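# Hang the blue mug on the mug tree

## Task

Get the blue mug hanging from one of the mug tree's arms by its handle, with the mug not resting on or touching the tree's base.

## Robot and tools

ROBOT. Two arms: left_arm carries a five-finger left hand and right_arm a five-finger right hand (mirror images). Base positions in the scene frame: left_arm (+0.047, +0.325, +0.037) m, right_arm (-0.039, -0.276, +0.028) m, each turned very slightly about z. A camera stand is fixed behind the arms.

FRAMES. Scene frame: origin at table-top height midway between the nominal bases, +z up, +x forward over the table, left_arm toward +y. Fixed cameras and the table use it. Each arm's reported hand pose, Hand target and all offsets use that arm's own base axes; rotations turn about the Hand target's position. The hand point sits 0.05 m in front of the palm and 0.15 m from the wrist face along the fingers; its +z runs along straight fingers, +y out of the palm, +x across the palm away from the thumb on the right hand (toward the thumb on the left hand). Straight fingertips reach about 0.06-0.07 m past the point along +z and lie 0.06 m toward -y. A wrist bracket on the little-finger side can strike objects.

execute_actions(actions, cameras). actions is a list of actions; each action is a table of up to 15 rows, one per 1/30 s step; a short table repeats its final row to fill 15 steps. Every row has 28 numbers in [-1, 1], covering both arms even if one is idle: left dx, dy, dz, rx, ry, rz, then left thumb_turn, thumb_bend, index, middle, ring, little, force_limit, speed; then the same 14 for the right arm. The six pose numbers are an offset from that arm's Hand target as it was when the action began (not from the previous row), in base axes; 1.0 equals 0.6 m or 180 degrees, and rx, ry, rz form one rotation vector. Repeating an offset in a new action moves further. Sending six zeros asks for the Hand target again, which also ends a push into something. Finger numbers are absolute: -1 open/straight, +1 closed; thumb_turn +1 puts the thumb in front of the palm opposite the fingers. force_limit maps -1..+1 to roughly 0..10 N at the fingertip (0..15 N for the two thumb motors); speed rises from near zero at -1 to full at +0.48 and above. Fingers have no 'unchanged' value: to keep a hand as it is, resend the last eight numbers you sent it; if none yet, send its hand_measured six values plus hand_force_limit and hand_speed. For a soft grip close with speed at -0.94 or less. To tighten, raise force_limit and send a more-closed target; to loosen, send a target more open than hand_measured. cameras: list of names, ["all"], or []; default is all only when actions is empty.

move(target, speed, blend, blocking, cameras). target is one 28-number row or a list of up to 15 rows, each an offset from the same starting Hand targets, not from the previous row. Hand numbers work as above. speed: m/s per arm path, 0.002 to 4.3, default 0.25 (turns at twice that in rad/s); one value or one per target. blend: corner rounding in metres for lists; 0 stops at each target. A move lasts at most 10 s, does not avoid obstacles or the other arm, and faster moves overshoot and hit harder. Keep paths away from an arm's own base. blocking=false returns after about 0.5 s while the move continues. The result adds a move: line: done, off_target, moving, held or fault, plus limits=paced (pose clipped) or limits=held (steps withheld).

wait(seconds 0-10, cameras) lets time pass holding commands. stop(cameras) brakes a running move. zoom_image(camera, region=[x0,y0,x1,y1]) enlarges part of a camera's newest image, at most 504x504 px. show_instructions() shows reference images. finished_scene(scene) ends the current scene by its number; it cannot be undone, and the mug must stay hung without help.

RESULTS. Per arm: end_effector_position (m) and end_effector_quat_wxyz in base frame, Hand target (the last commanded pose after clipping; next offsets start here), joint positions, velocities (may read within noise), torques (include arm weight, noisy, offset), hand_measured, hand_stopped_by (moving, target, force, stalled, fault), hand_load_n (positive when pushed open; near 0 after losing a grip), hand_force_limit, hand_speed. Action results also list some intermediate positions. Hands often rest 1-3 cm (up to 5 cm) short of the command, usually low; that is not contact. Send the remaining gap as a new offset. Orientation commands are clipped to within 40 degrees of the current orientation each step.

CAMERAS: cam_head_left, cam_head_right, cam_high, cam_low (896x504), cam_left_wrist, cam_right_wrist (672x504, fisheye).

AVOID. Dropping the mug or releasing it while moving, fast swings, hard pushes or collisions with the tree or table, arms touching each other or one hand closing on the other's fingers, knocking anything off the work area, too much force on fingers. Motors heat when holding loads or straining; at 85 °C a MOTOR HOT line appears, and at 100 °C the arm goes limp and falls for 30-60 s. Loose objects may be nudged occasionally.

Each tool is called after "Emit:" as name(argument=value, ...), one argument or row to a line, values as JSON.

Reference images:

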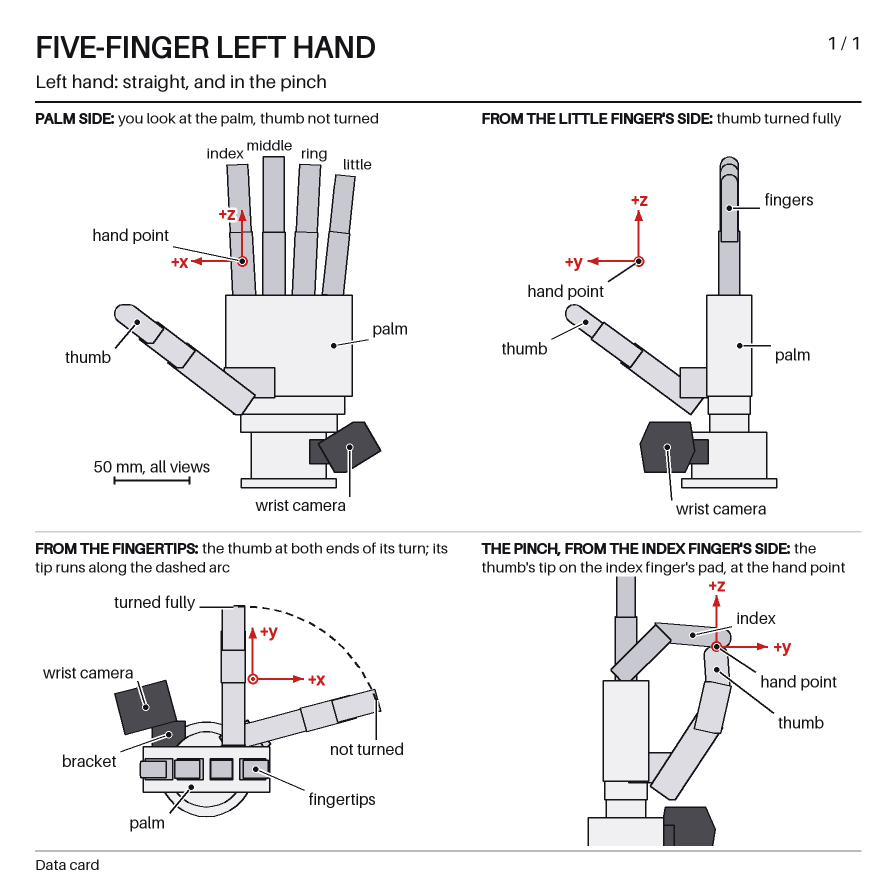

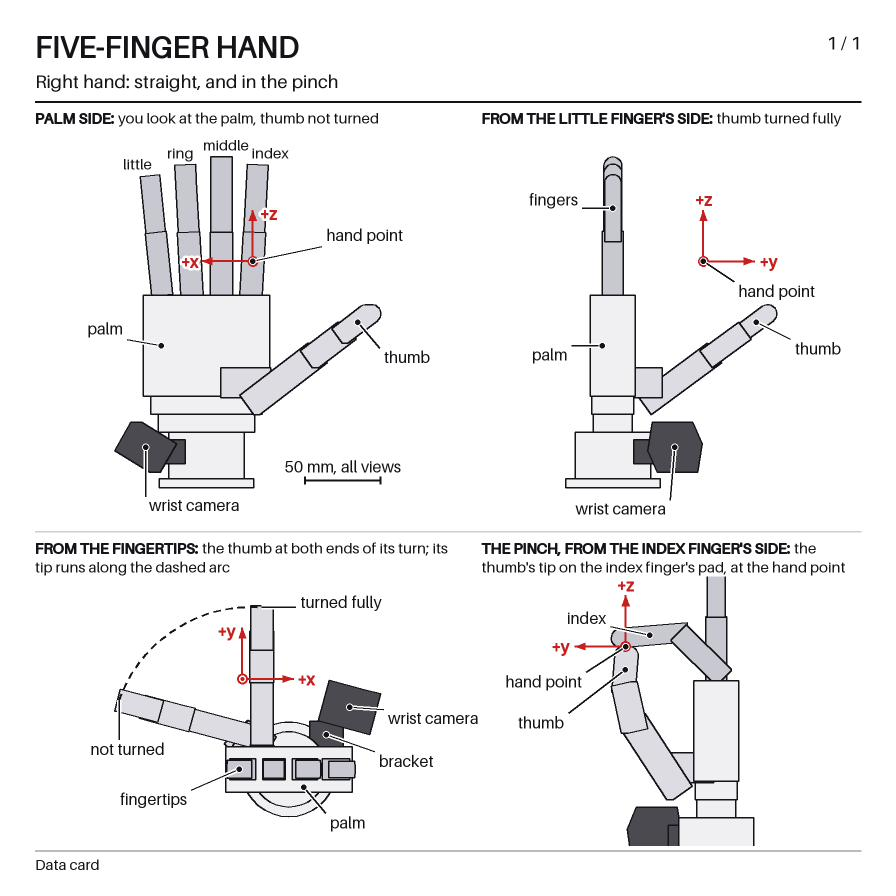

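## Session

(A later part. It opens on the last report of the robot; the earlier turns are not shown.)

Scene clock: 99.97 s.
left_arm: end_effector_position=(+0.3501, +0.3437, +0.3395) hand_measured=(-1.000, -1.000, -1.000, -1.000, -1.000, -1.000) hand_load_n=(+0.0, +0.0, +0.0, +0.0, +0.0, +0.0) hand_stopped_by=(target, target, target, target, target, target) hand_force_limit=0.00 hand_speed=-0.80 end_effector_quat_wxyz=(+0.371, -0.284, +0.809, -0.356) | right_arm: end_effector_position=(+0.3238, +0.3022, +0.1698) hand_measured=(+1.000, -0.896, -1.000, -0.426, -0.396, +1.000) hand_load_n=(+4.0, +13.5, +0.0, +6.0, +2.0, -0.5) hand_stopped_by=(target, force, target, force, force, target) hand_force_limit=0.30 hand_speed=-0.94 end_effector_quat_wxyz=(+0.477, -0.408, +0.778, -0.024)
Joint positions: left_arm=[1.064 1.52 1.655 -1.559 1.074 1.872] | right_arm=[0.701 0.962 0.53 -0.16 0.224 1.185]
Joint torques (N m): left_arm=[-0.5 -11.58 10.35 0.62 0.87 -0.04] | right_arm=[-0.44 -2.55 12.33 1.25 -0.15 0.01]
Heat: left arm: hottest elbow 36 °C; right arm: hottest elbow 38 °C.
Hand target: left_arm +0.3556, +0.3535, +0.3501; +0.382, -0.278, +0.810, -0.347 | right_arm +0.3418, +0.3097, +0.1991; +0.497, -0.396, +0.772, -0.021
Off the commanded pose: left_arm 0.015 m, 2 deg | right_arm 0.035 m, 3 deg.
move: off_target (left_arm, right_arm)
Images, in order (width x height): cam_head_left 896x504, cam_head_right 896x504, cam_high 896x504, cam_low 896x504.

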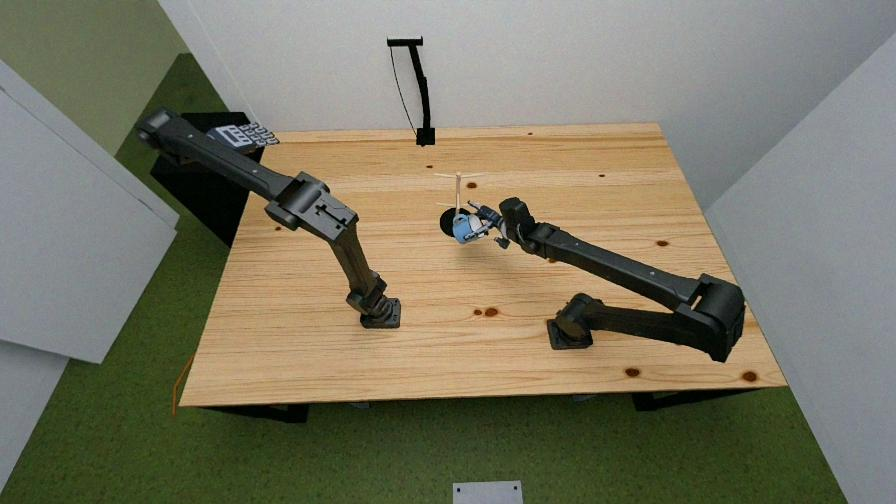

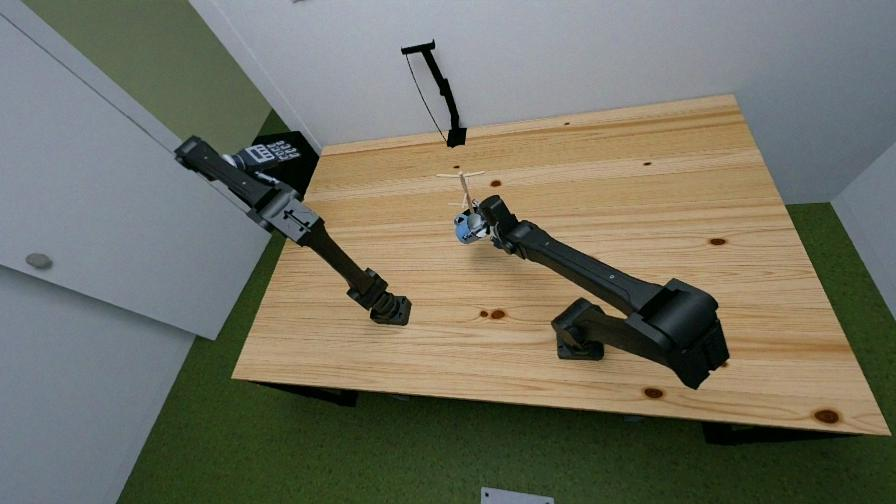

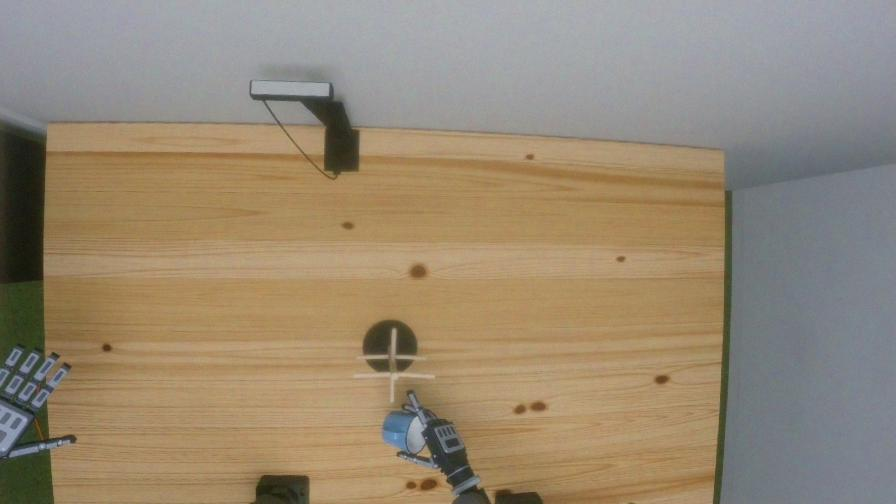

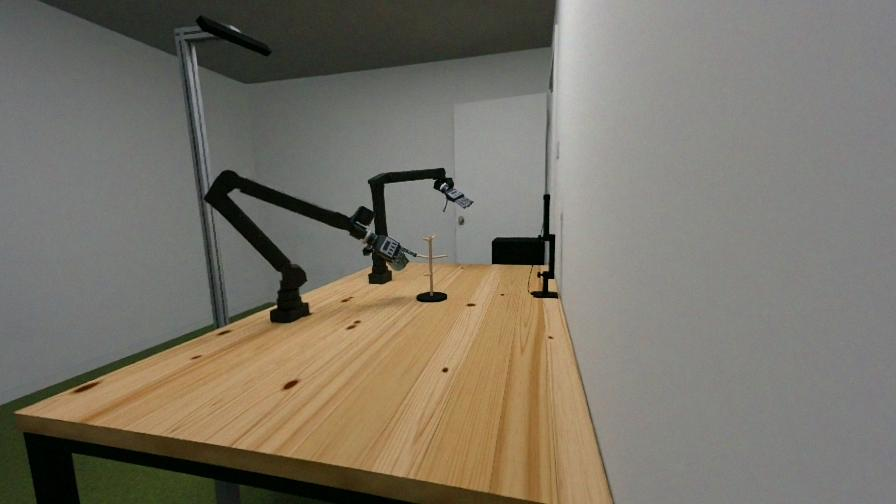

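Emit:
move(
  target=[0, 0, 0, 0, 0, 0, -1, -1, -1, -1, -1, -1, 0.0, -0.8, 0.0333, -0.006, -0.0225, 0, 0, 0, 1, -0.892, -1, 0.35, 0.3, 1, 0.3, -0.94],
  speed=0.06,
  cameras=["cam_head_left", "cam_head_right", "cam_high", "cam_low"],
)

Emit:
zoom_image(
  camera="cam_head_left",
  region=[435, 190, 485, 240],
)

Emit:
zoom_image(
  camera="cam_head_right",
  region=[435, 190, 485, 240],
)

Emit:
zoom_image(
  camera="cam_low",
  region=[385, 225, 435, 275],
)

Emit:
zoom_image(
  camera="cam_high",
  region=[350, 350, 430, 450],
)

Scene clock: 104.80 s.
left_arm: end_effector_position=(+0.3501, +0.3437, +0.3395) hand_measured=(-1.000, -1.000, -1.000, -1.000, -1.000, -1.000) hand_load_n=(+0.0, +0.0, +0.0, -0.5, +0.0, +0.0) hand_stopped_by=(target, target, target, target, target, target) hand_force_limit=0.00 hand_speed=-0.80 end_effector_quat_wxyz=(+0.371, -0.284, +0.809, -0.356) | right_arm: end_effector_position=(+0.3397, +0.2960, +0.1535) hand_measured=(+1.000, -0.896, -1.000, -0.426, -0.396, +1.000) hand_load_n=(+4.0, +13.5, +0.0, +6.0, +2.0, +0.0) hand_stopped_by=(target, force, target, force, force, target) hand_force_limit=0.30 hand_speed=-0.94 end_effector_quat_wxyz=(+0.468, -0.410, +0.782, -0.025)
Joint positions: left_arm=[1.064 1.52 1.655 -1.559 1.074 1.872] | right_arm=[0.647 1.024 0.53 -0.113 0.18 1.158]
Joint torques (N m): left_arm=[-0.44 -11.46 10.32 0.64 0.87 -0.03] | right_arm=[0.21 -2.9 12.01 2.11 -0.12 -0.03]
Heat: left arm: hottest elbow 36 °C; right arm: hottest elbow 39 °C.
Hand target: left_arm +0.3556, +0.3535, +0.3501; +0.382, -0.278, +0.810, -0.347 | right_arm +0.3618, +0.3061, +0.1857; +0.497, -0.396, +0.772, -0.021
Off the commanded pose: left_arm 0.015 m, 2 deg | right_arm 0.040 m, 4 deg.
move: off_target (left_arm, right_arm)
Images, in order (width x height): cam_head_left 896x504, cam_head_right 896x504, cam_high 896x504, cam_low 896x504.

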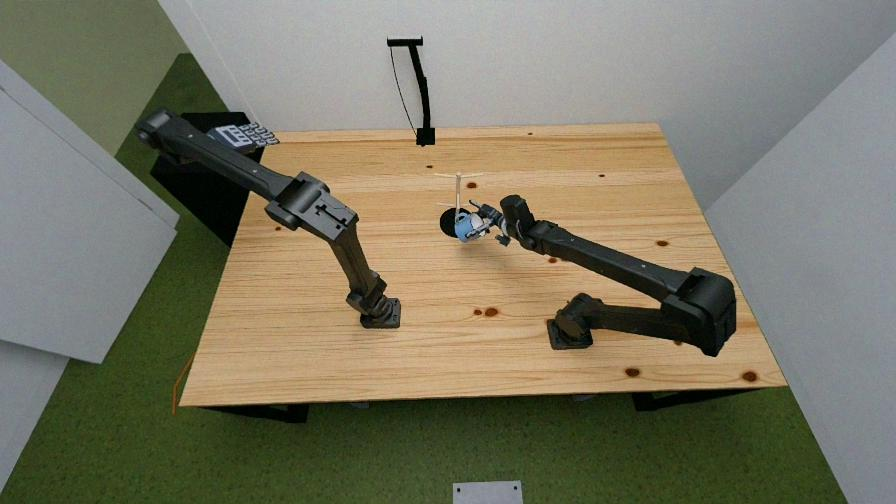

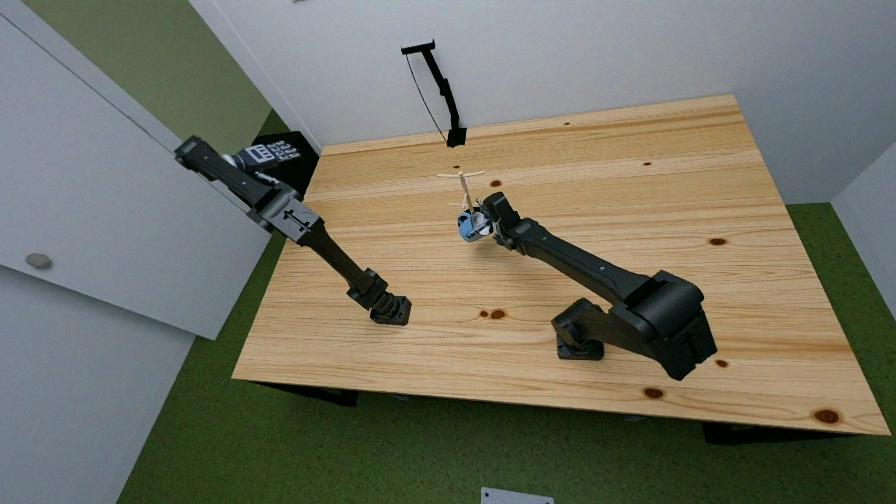

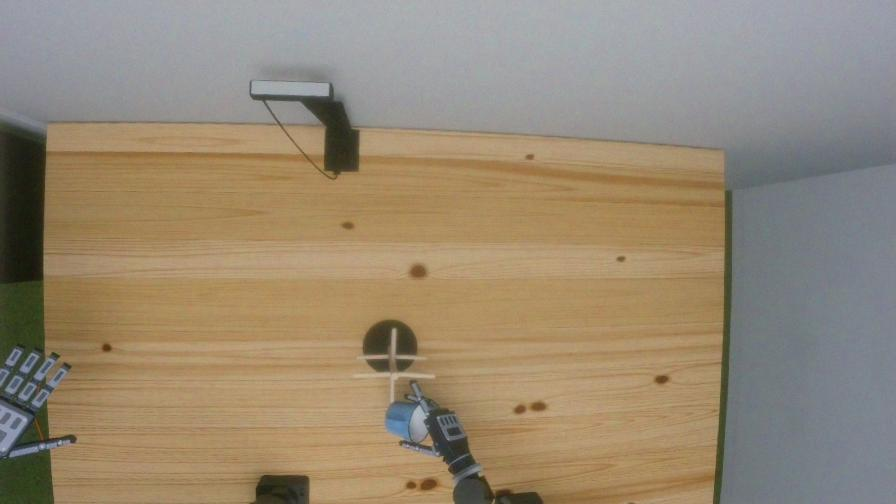

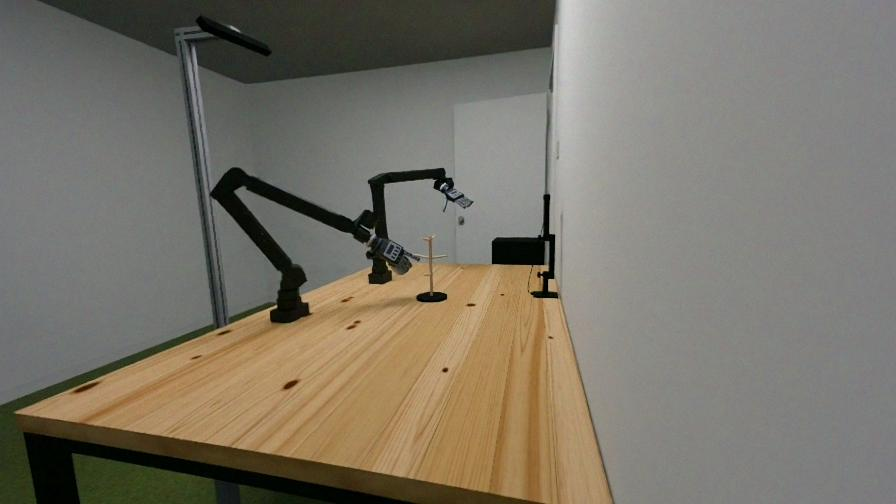

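Scaled by 10.080 from the camera's 896x504 image, which has a finer 1280x720 frame.

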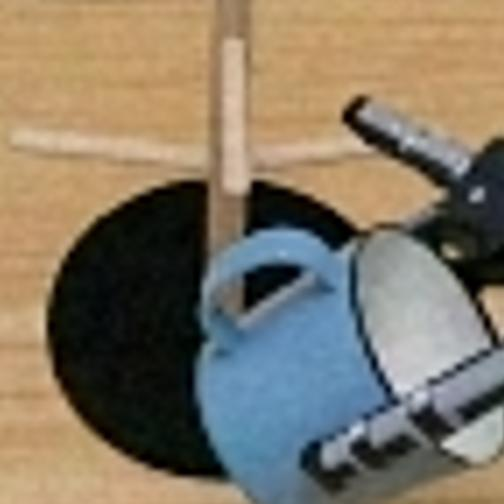

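Scaled by 10.080 from the camera's 896x504 image, which has a finer 1280x720 frame.

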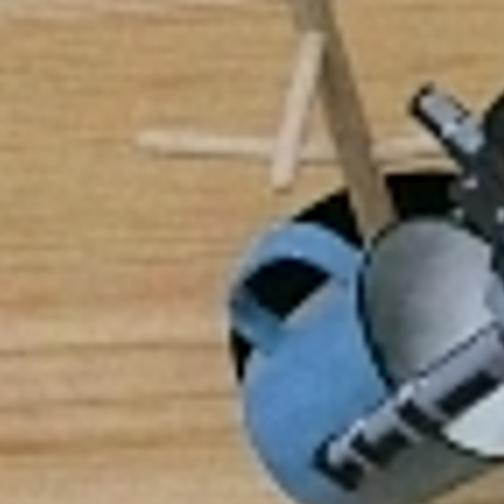

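Scaled by 10.080 from the camera's 896x504 image, which has a finer 1280x720 frame.

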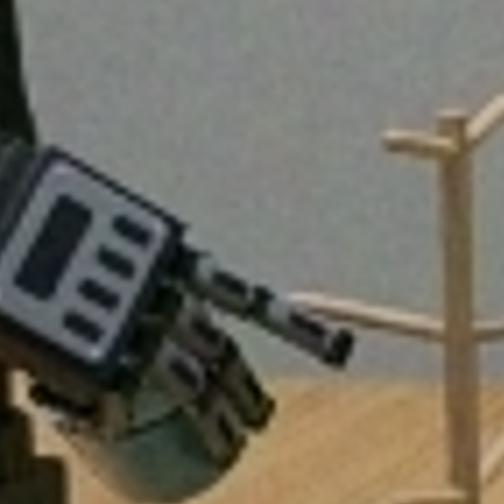

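Scaled by 5.040 from the camera's 896x504 image, which has a finer 1280x720 frame.

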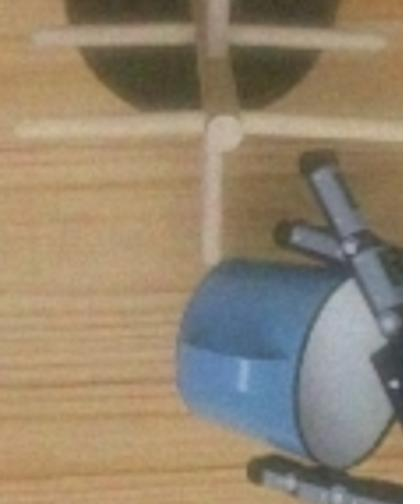

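Emit:
move(
  target=[0,0,0,0,0,0,-1,-1,-1,-1,-1,-1,0.0,-0.8,0.048,0.008,0.003,0,0,0,1,-0.892,-1,0.35,0.3,1,0.3,-0.94],
  speed=0.05,
  cameras=["all"],
)

Emit:
zoom_image(
  camera="cam_head_left",
  region=[435, 190, 485, 240],
)

Emit:
zoom_image(
  camera="cam_head_right",
  region=[435, 190, 485, 240],
)

Emit:
zoom_image(
  camera="cam_high",
  region=[350, 350, 430, 450],
)

Emit:
zoom_image(
  camera="cam_low",
  region=[400, 200, 560, 300],
)

Scene clock: 112.07 s.
left_arm: end_effector_position=(+0.3501, +0.3437, +0.3395) hand_measured=(-1.000, -1.000, -1.000, -1.000, -1.000, -1.000) hand_load_n=(+0.0, +0.0, +0.0, -0.5, +0.0, +0.0) hand_stopped_by=(target, target, target, target, target, target) hand_force_limit=0.00 hand_speed=-0.80 end_effector_quat_wxyz=(+0.371, -0.284, +0.809, -0.356) | right_arm: end_effector_position=(+0.3667, +0.3016, +0.1556) hand_measured=(+1.000, -0.896, -1.000, -0.426, -0.396, +1.000) hand_load_n=(+4.5, +13.5, +0.0, +6.0, +2.0, -0.5) hand_stopped_by=(target, force, target, force, force, target) hand_force_limit=0.30 hand_speed=-0.94 end_effector_quat_wxyz=(+0.468, -0.410, +0.783, -0.024)
Joint positions: left_arm=[1.064 1.52 1.655 -1.559 1.074 1.872] | right_arm=[0.607 1.106 0.587 -0.085 0.145 1.137]
Joint torques (N m): left_arm=[-0.5 -11.58 10.3 0.64 0.87 -0.04] | right_arm=[-0.44 -4.13 12.08 2.04 -0.17 0.01]
Motor temperatures (°C): left_arm=[28 30 36 28 29 27] | right_arm=[30 28 41 29 29 25]
Heat: left arm: hottest elbow 36 °C; right arm: hottest elbow 41 °C.
Hand target: left_arm +0.3556, +0.3535, +0.3501; +0.382, -0.278, +0.810, -0.347 | right_arm +0.3907, +0.3109, +0.1877; +0.497, -0.396, +0.772, -0.021
Off the commanded pose: left_arm 0.015 m, 2 deg | right_arm 0.041 m, 4 deg.
move: off_target (left_arm, right_arm)

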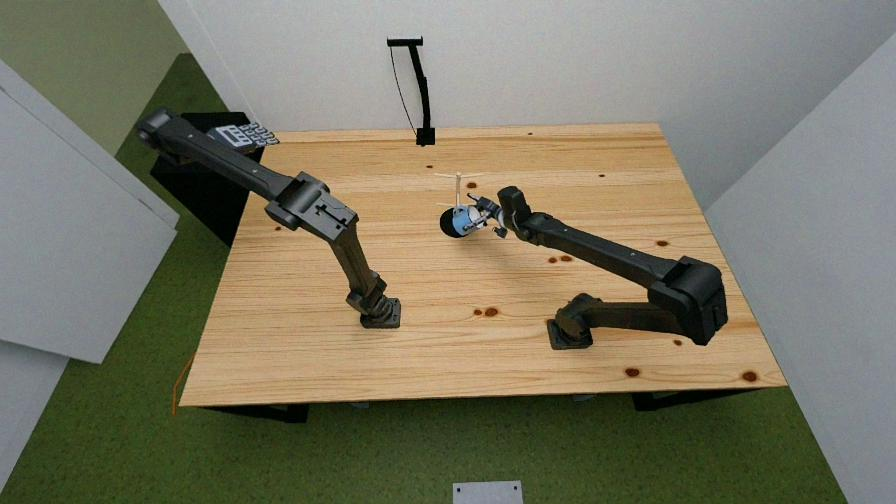

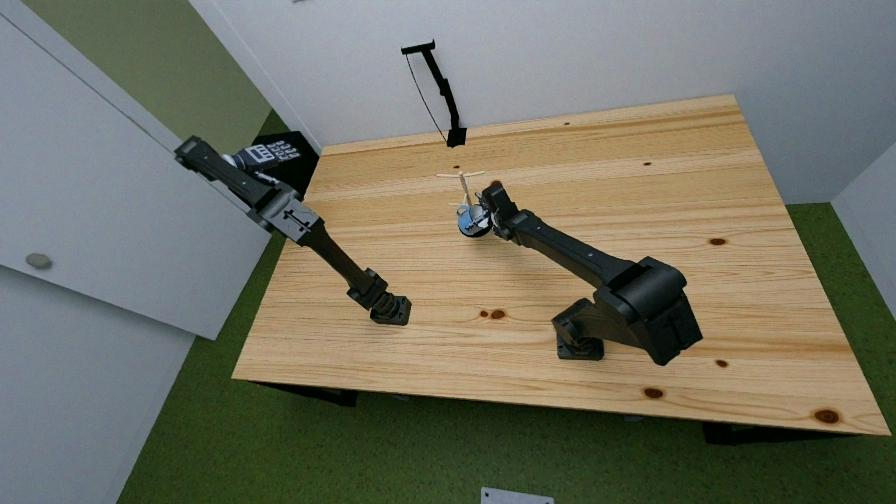

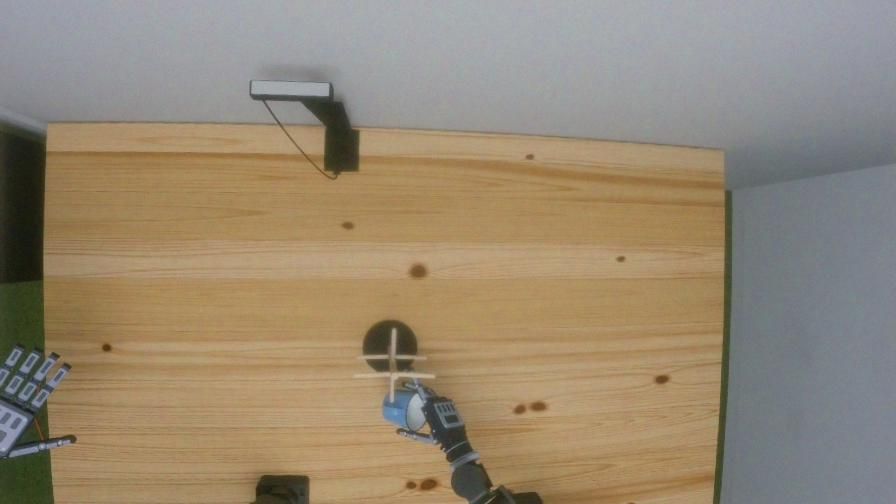

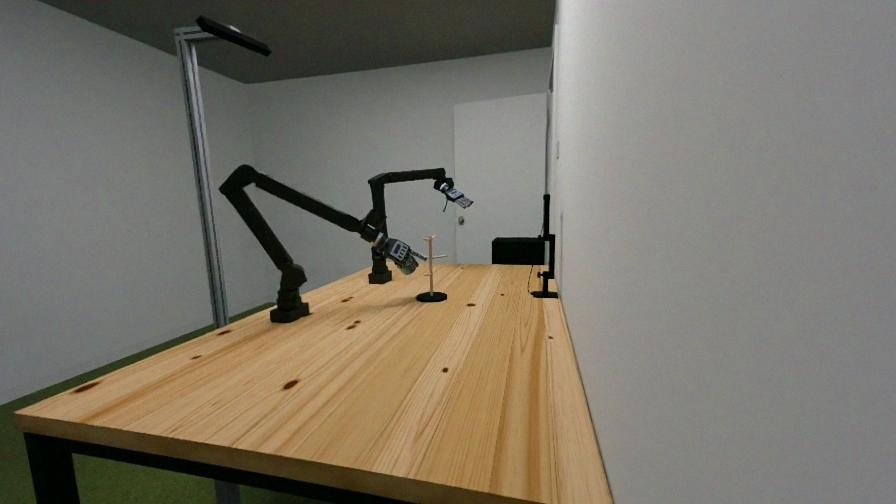

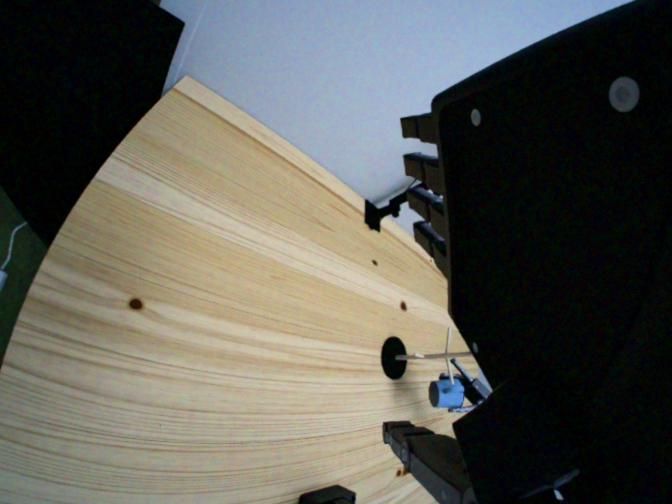

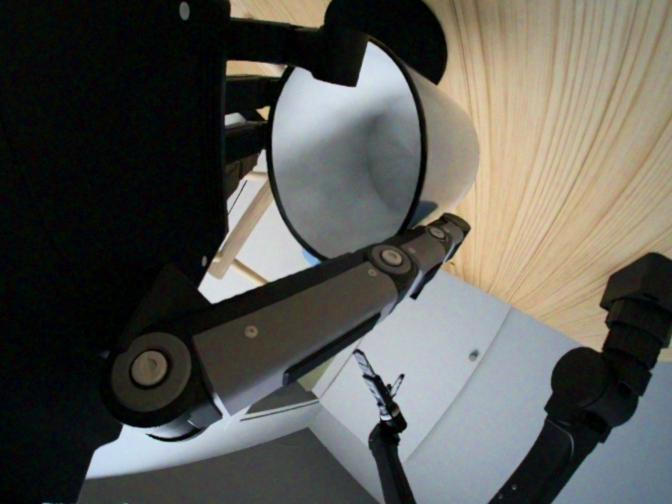

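Scaled by 10.080 from the camera's 896x504 image, which has a finer 1280x720 frame.

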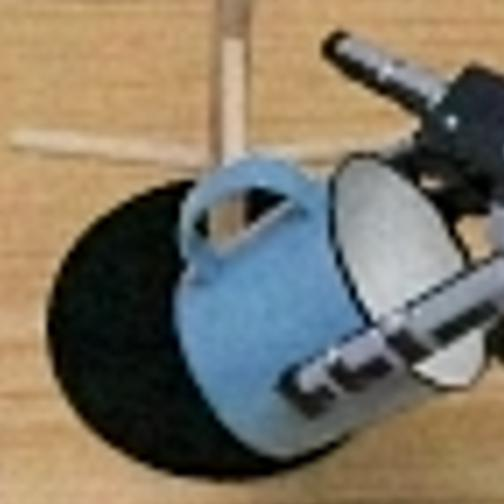

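Scaled by 10.080 from the camera's 896x504 image, which has a finer 1280x720 frame.

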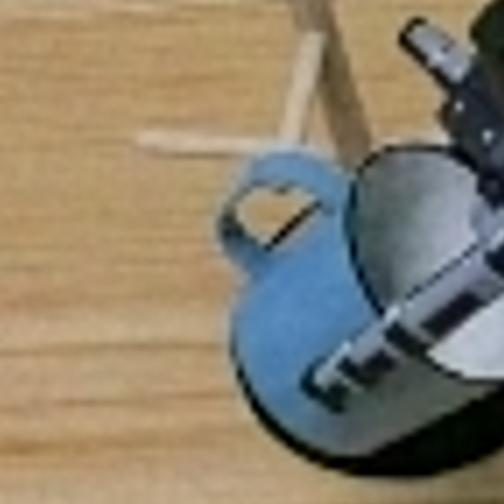

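Scaled by 5.040 from the camera's 896x504 image, which has a finer 1280x720 frame.

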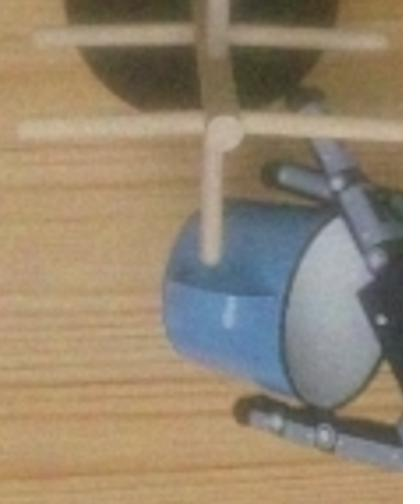

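Scaled by 3.150 from the camera's 896x504 image, which has a finer 1280x720 frame.

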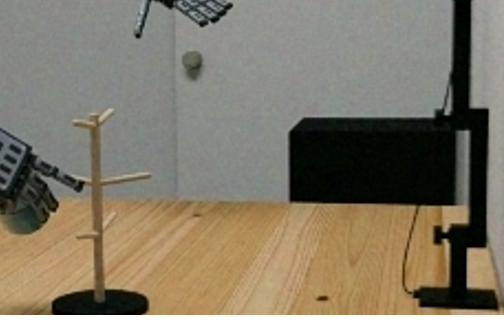

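Emit:
zoom_image(
  camera="cam_head_left",
  region=[447, 196, 475, 224],
)

Emit:
zoom_image(
  camera="cam_head_right",
  region=[449, 196, 477, 224],
)

Emit:
zoom_image(
  camera="cam_high",
  region=[376, 380, 412, 425],
)

Emit:
zoom_image(
  camera="cam_low",
  region=[395, 230, 455, 290],
)

Scaled by 18.000 from the camera's 896x504 image, which has a finer 1280x720 frame.

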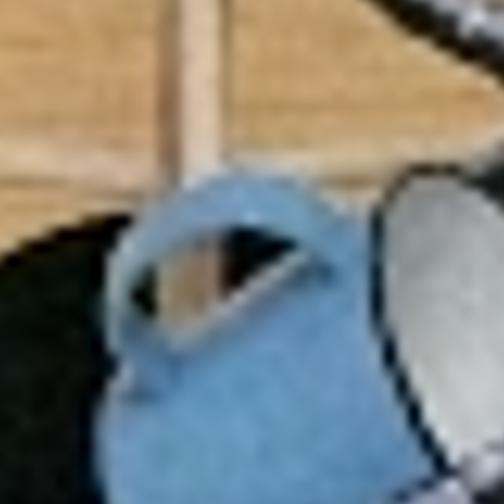

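Scaled by 18.000 from the camera's 896x504 image, which has a finer 1280x720 frame.

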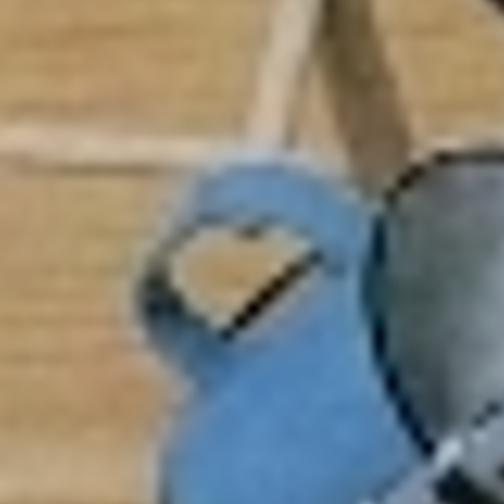

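Scaled by 11.200 from the camera's 896x504 image, which has a finer 1280x720 frame.

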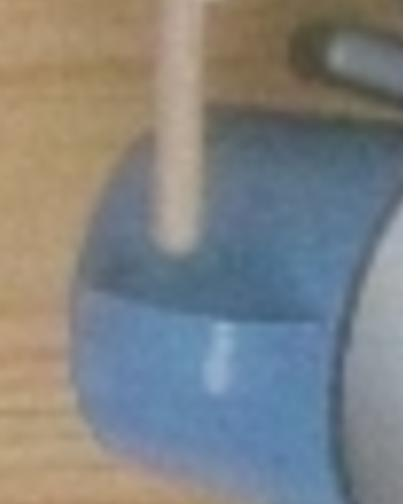

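Scaled by 8.400 from the camera's 896x504 image, which has a finer 1280x720 frame.

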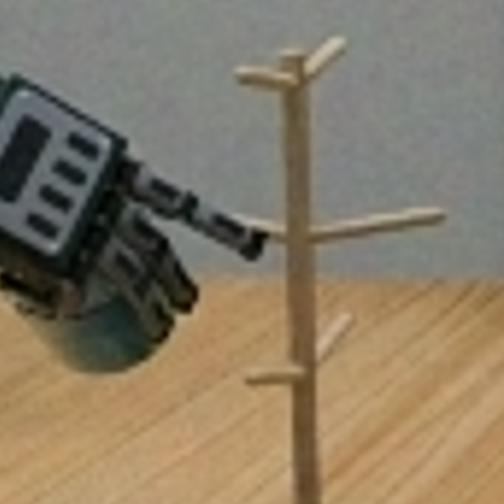

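Emit:
move(
  target=[0,0,0,0,0,0,-1,-1,-1,-1,-1,-1,0.0,-0.8,0.0197,-0.005,-0.0092,0,0,0,1,-0.892,-1,0.35,0.3,1,0.3,-0.94],
  speed=0.03,
  cameras=["cam_head_left","cam_head_right","cam_high","cam_low","cam_right_wrist"],
)

Emit:
zoom_image(
  camera="cam_head_left",
  region=[447, 196, 475, 224],
)

Emit:
zoom_image(
  camera="cam_head_right",
  region=[449, 196, 477, 224],
)

Emit:
zoom_image(
  camera="cam_high",
  region=[376, 380, 412, 425],
)

Emit:
zoom_image(
  camera="cam_low",
  region=[395, 230, 455, 290],
)

Scene clock: 122.77 s.
left_arm: end_effector_position=(+0.3501, +0.3437, +0.3395) hand_measured=(-1.000, -1.000, -1.000, -1.000, -1.000, -1.000) hand_load_n=(-0.5, +0.5, +0.0, +0.0, +0.0, +0.0) hand_stopped_by=(target, target, target, target, target, target) hand_force_limit=0.00 hand_speed=-0.80 end_effector_quat_wxyz=(+0.371, -0.284, +0.809, -0.356) | right_arm: end_effector_position=(+0.3784, +0.2990, +0.1512) hand_measured=(+1.000, -0.896, -1.000, -0.426, -0.396, +1.000) hand_load_n=(+4.0, +13.5, +0.0, +6.0, +2.0, -0.5) hand_stopped_by=(target, force, target, force, force, target) hand_force_limit=0.30 hand_speed=-0.94 end_effector_quat_wxyz=(+0.468, -0.409, +0.783, -0.023)
Joint positions: left_arm=[1.064 1.52 1.655 -1.559 1.074 1.872] | right_arm=[0.579 1.141 0.596 -0.056 0.121 1.123]
Joint torques (N m): left_arm=[-0.32 -11.58 10.32 0.66 0.88 -0.03] | right_arm=[-0.85 -4.19 11.9 2.22 -0.18 0]
Heat: left arm: hottest elbow 37 °C; right arm: hottest elbow 43 °C.
Hand target: left_arm +0.3556, +0.3535, +0.3501; +0.382, -0.278, +0.810, -0.347 | right_arm +0.4026, +0.3079, +0.1822; +0.497, -0.396, +0.772, -0.021
Off the commanded pose: left_arm 0.015 m, 2 deg | right_arm 0.040 m, 4 deg.
move: off_target (left_arm, right_arm)
Images, in order (width x height): cam_head_left 896x504, cam_head_right 896x504, cam_high 896x504, cam_low 896x504, cam_right_wrist 672x504.

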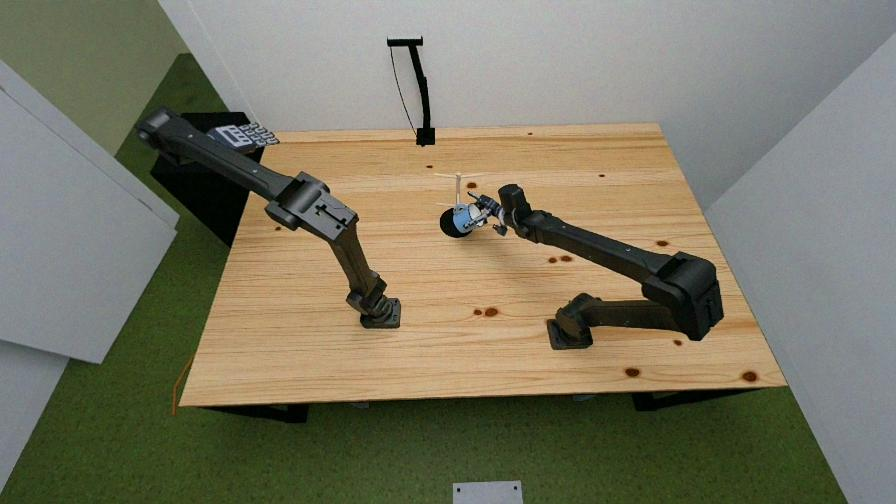

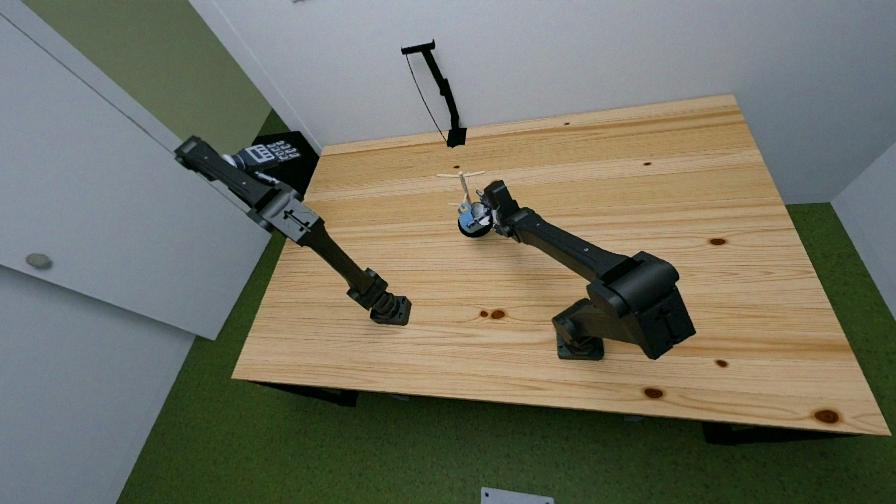

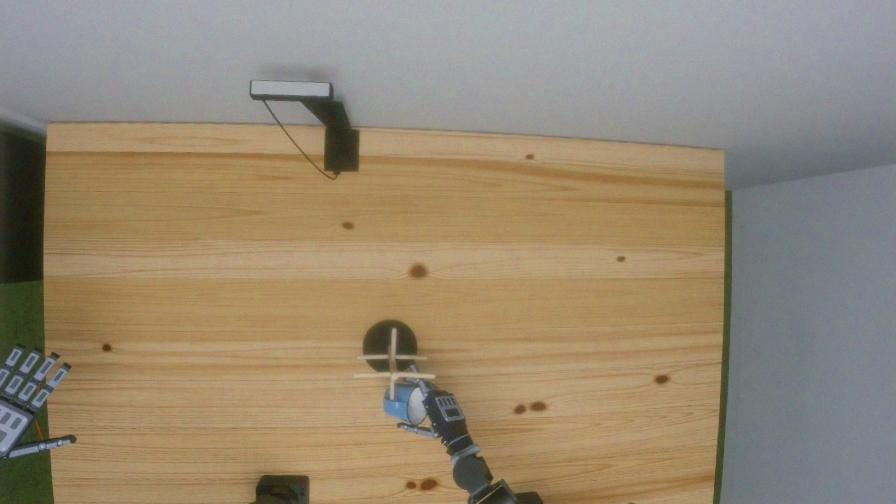

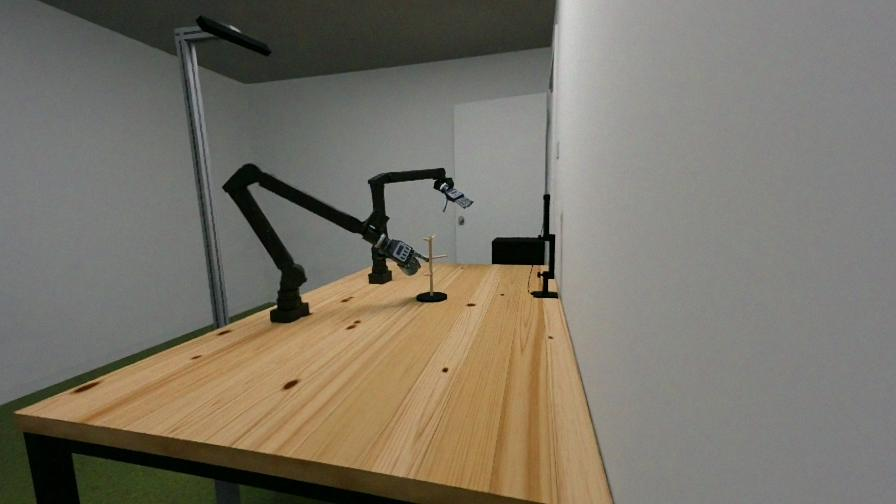

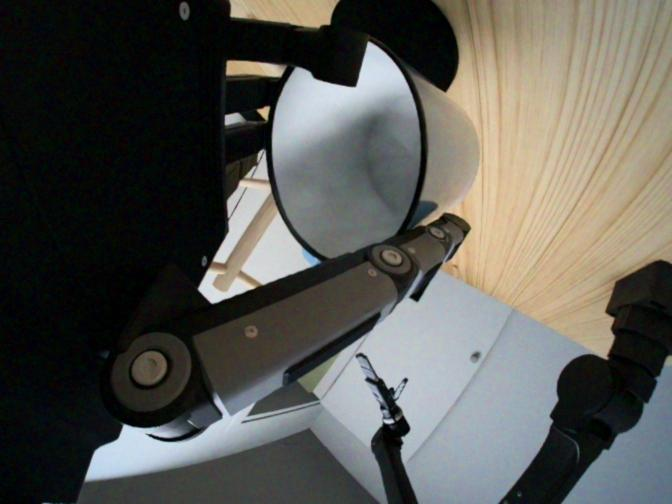

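Scaled by 18.000 from the camera's 896x504 image, which has a finer 1280x720 frame.

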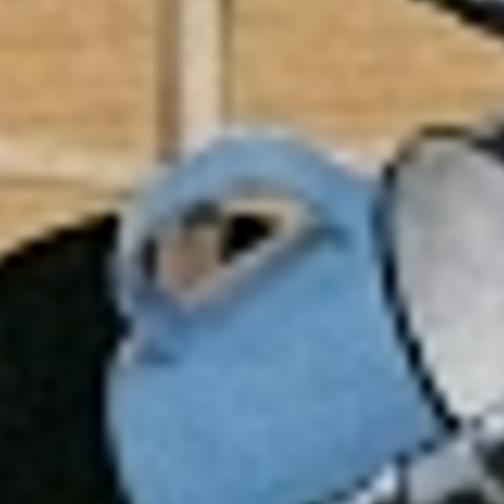

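Scaled by 18.000 from the camera's 896x504 image, which has a finer 1280x720 frame.

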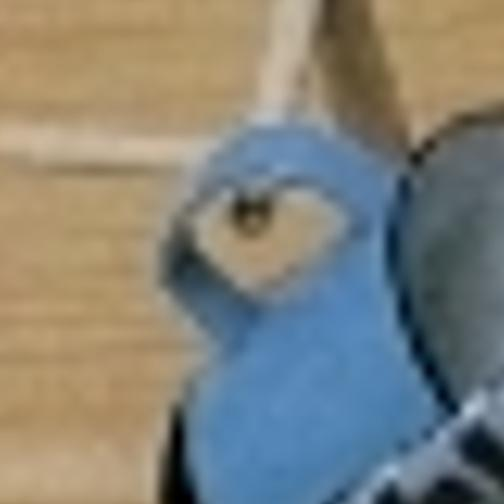

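Scaled by 11.200 from the camera's 896x504 image, which has a finer 1280x720 frame.

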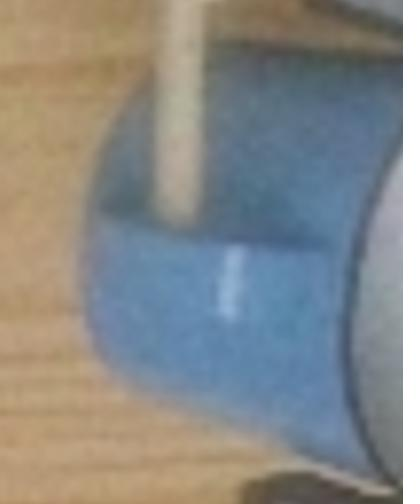

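Scaled by 8.400 from the camera's 896x504 image, which has a finer 1280x720 frame.

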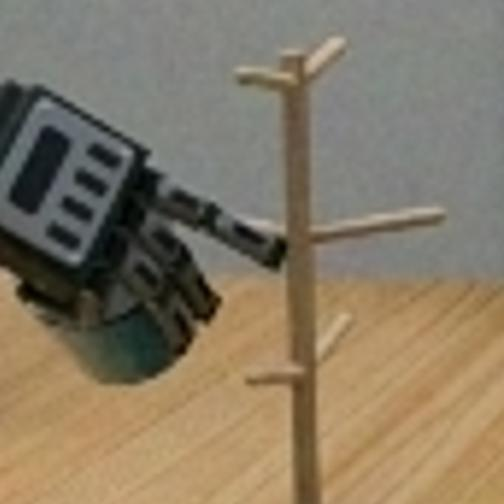

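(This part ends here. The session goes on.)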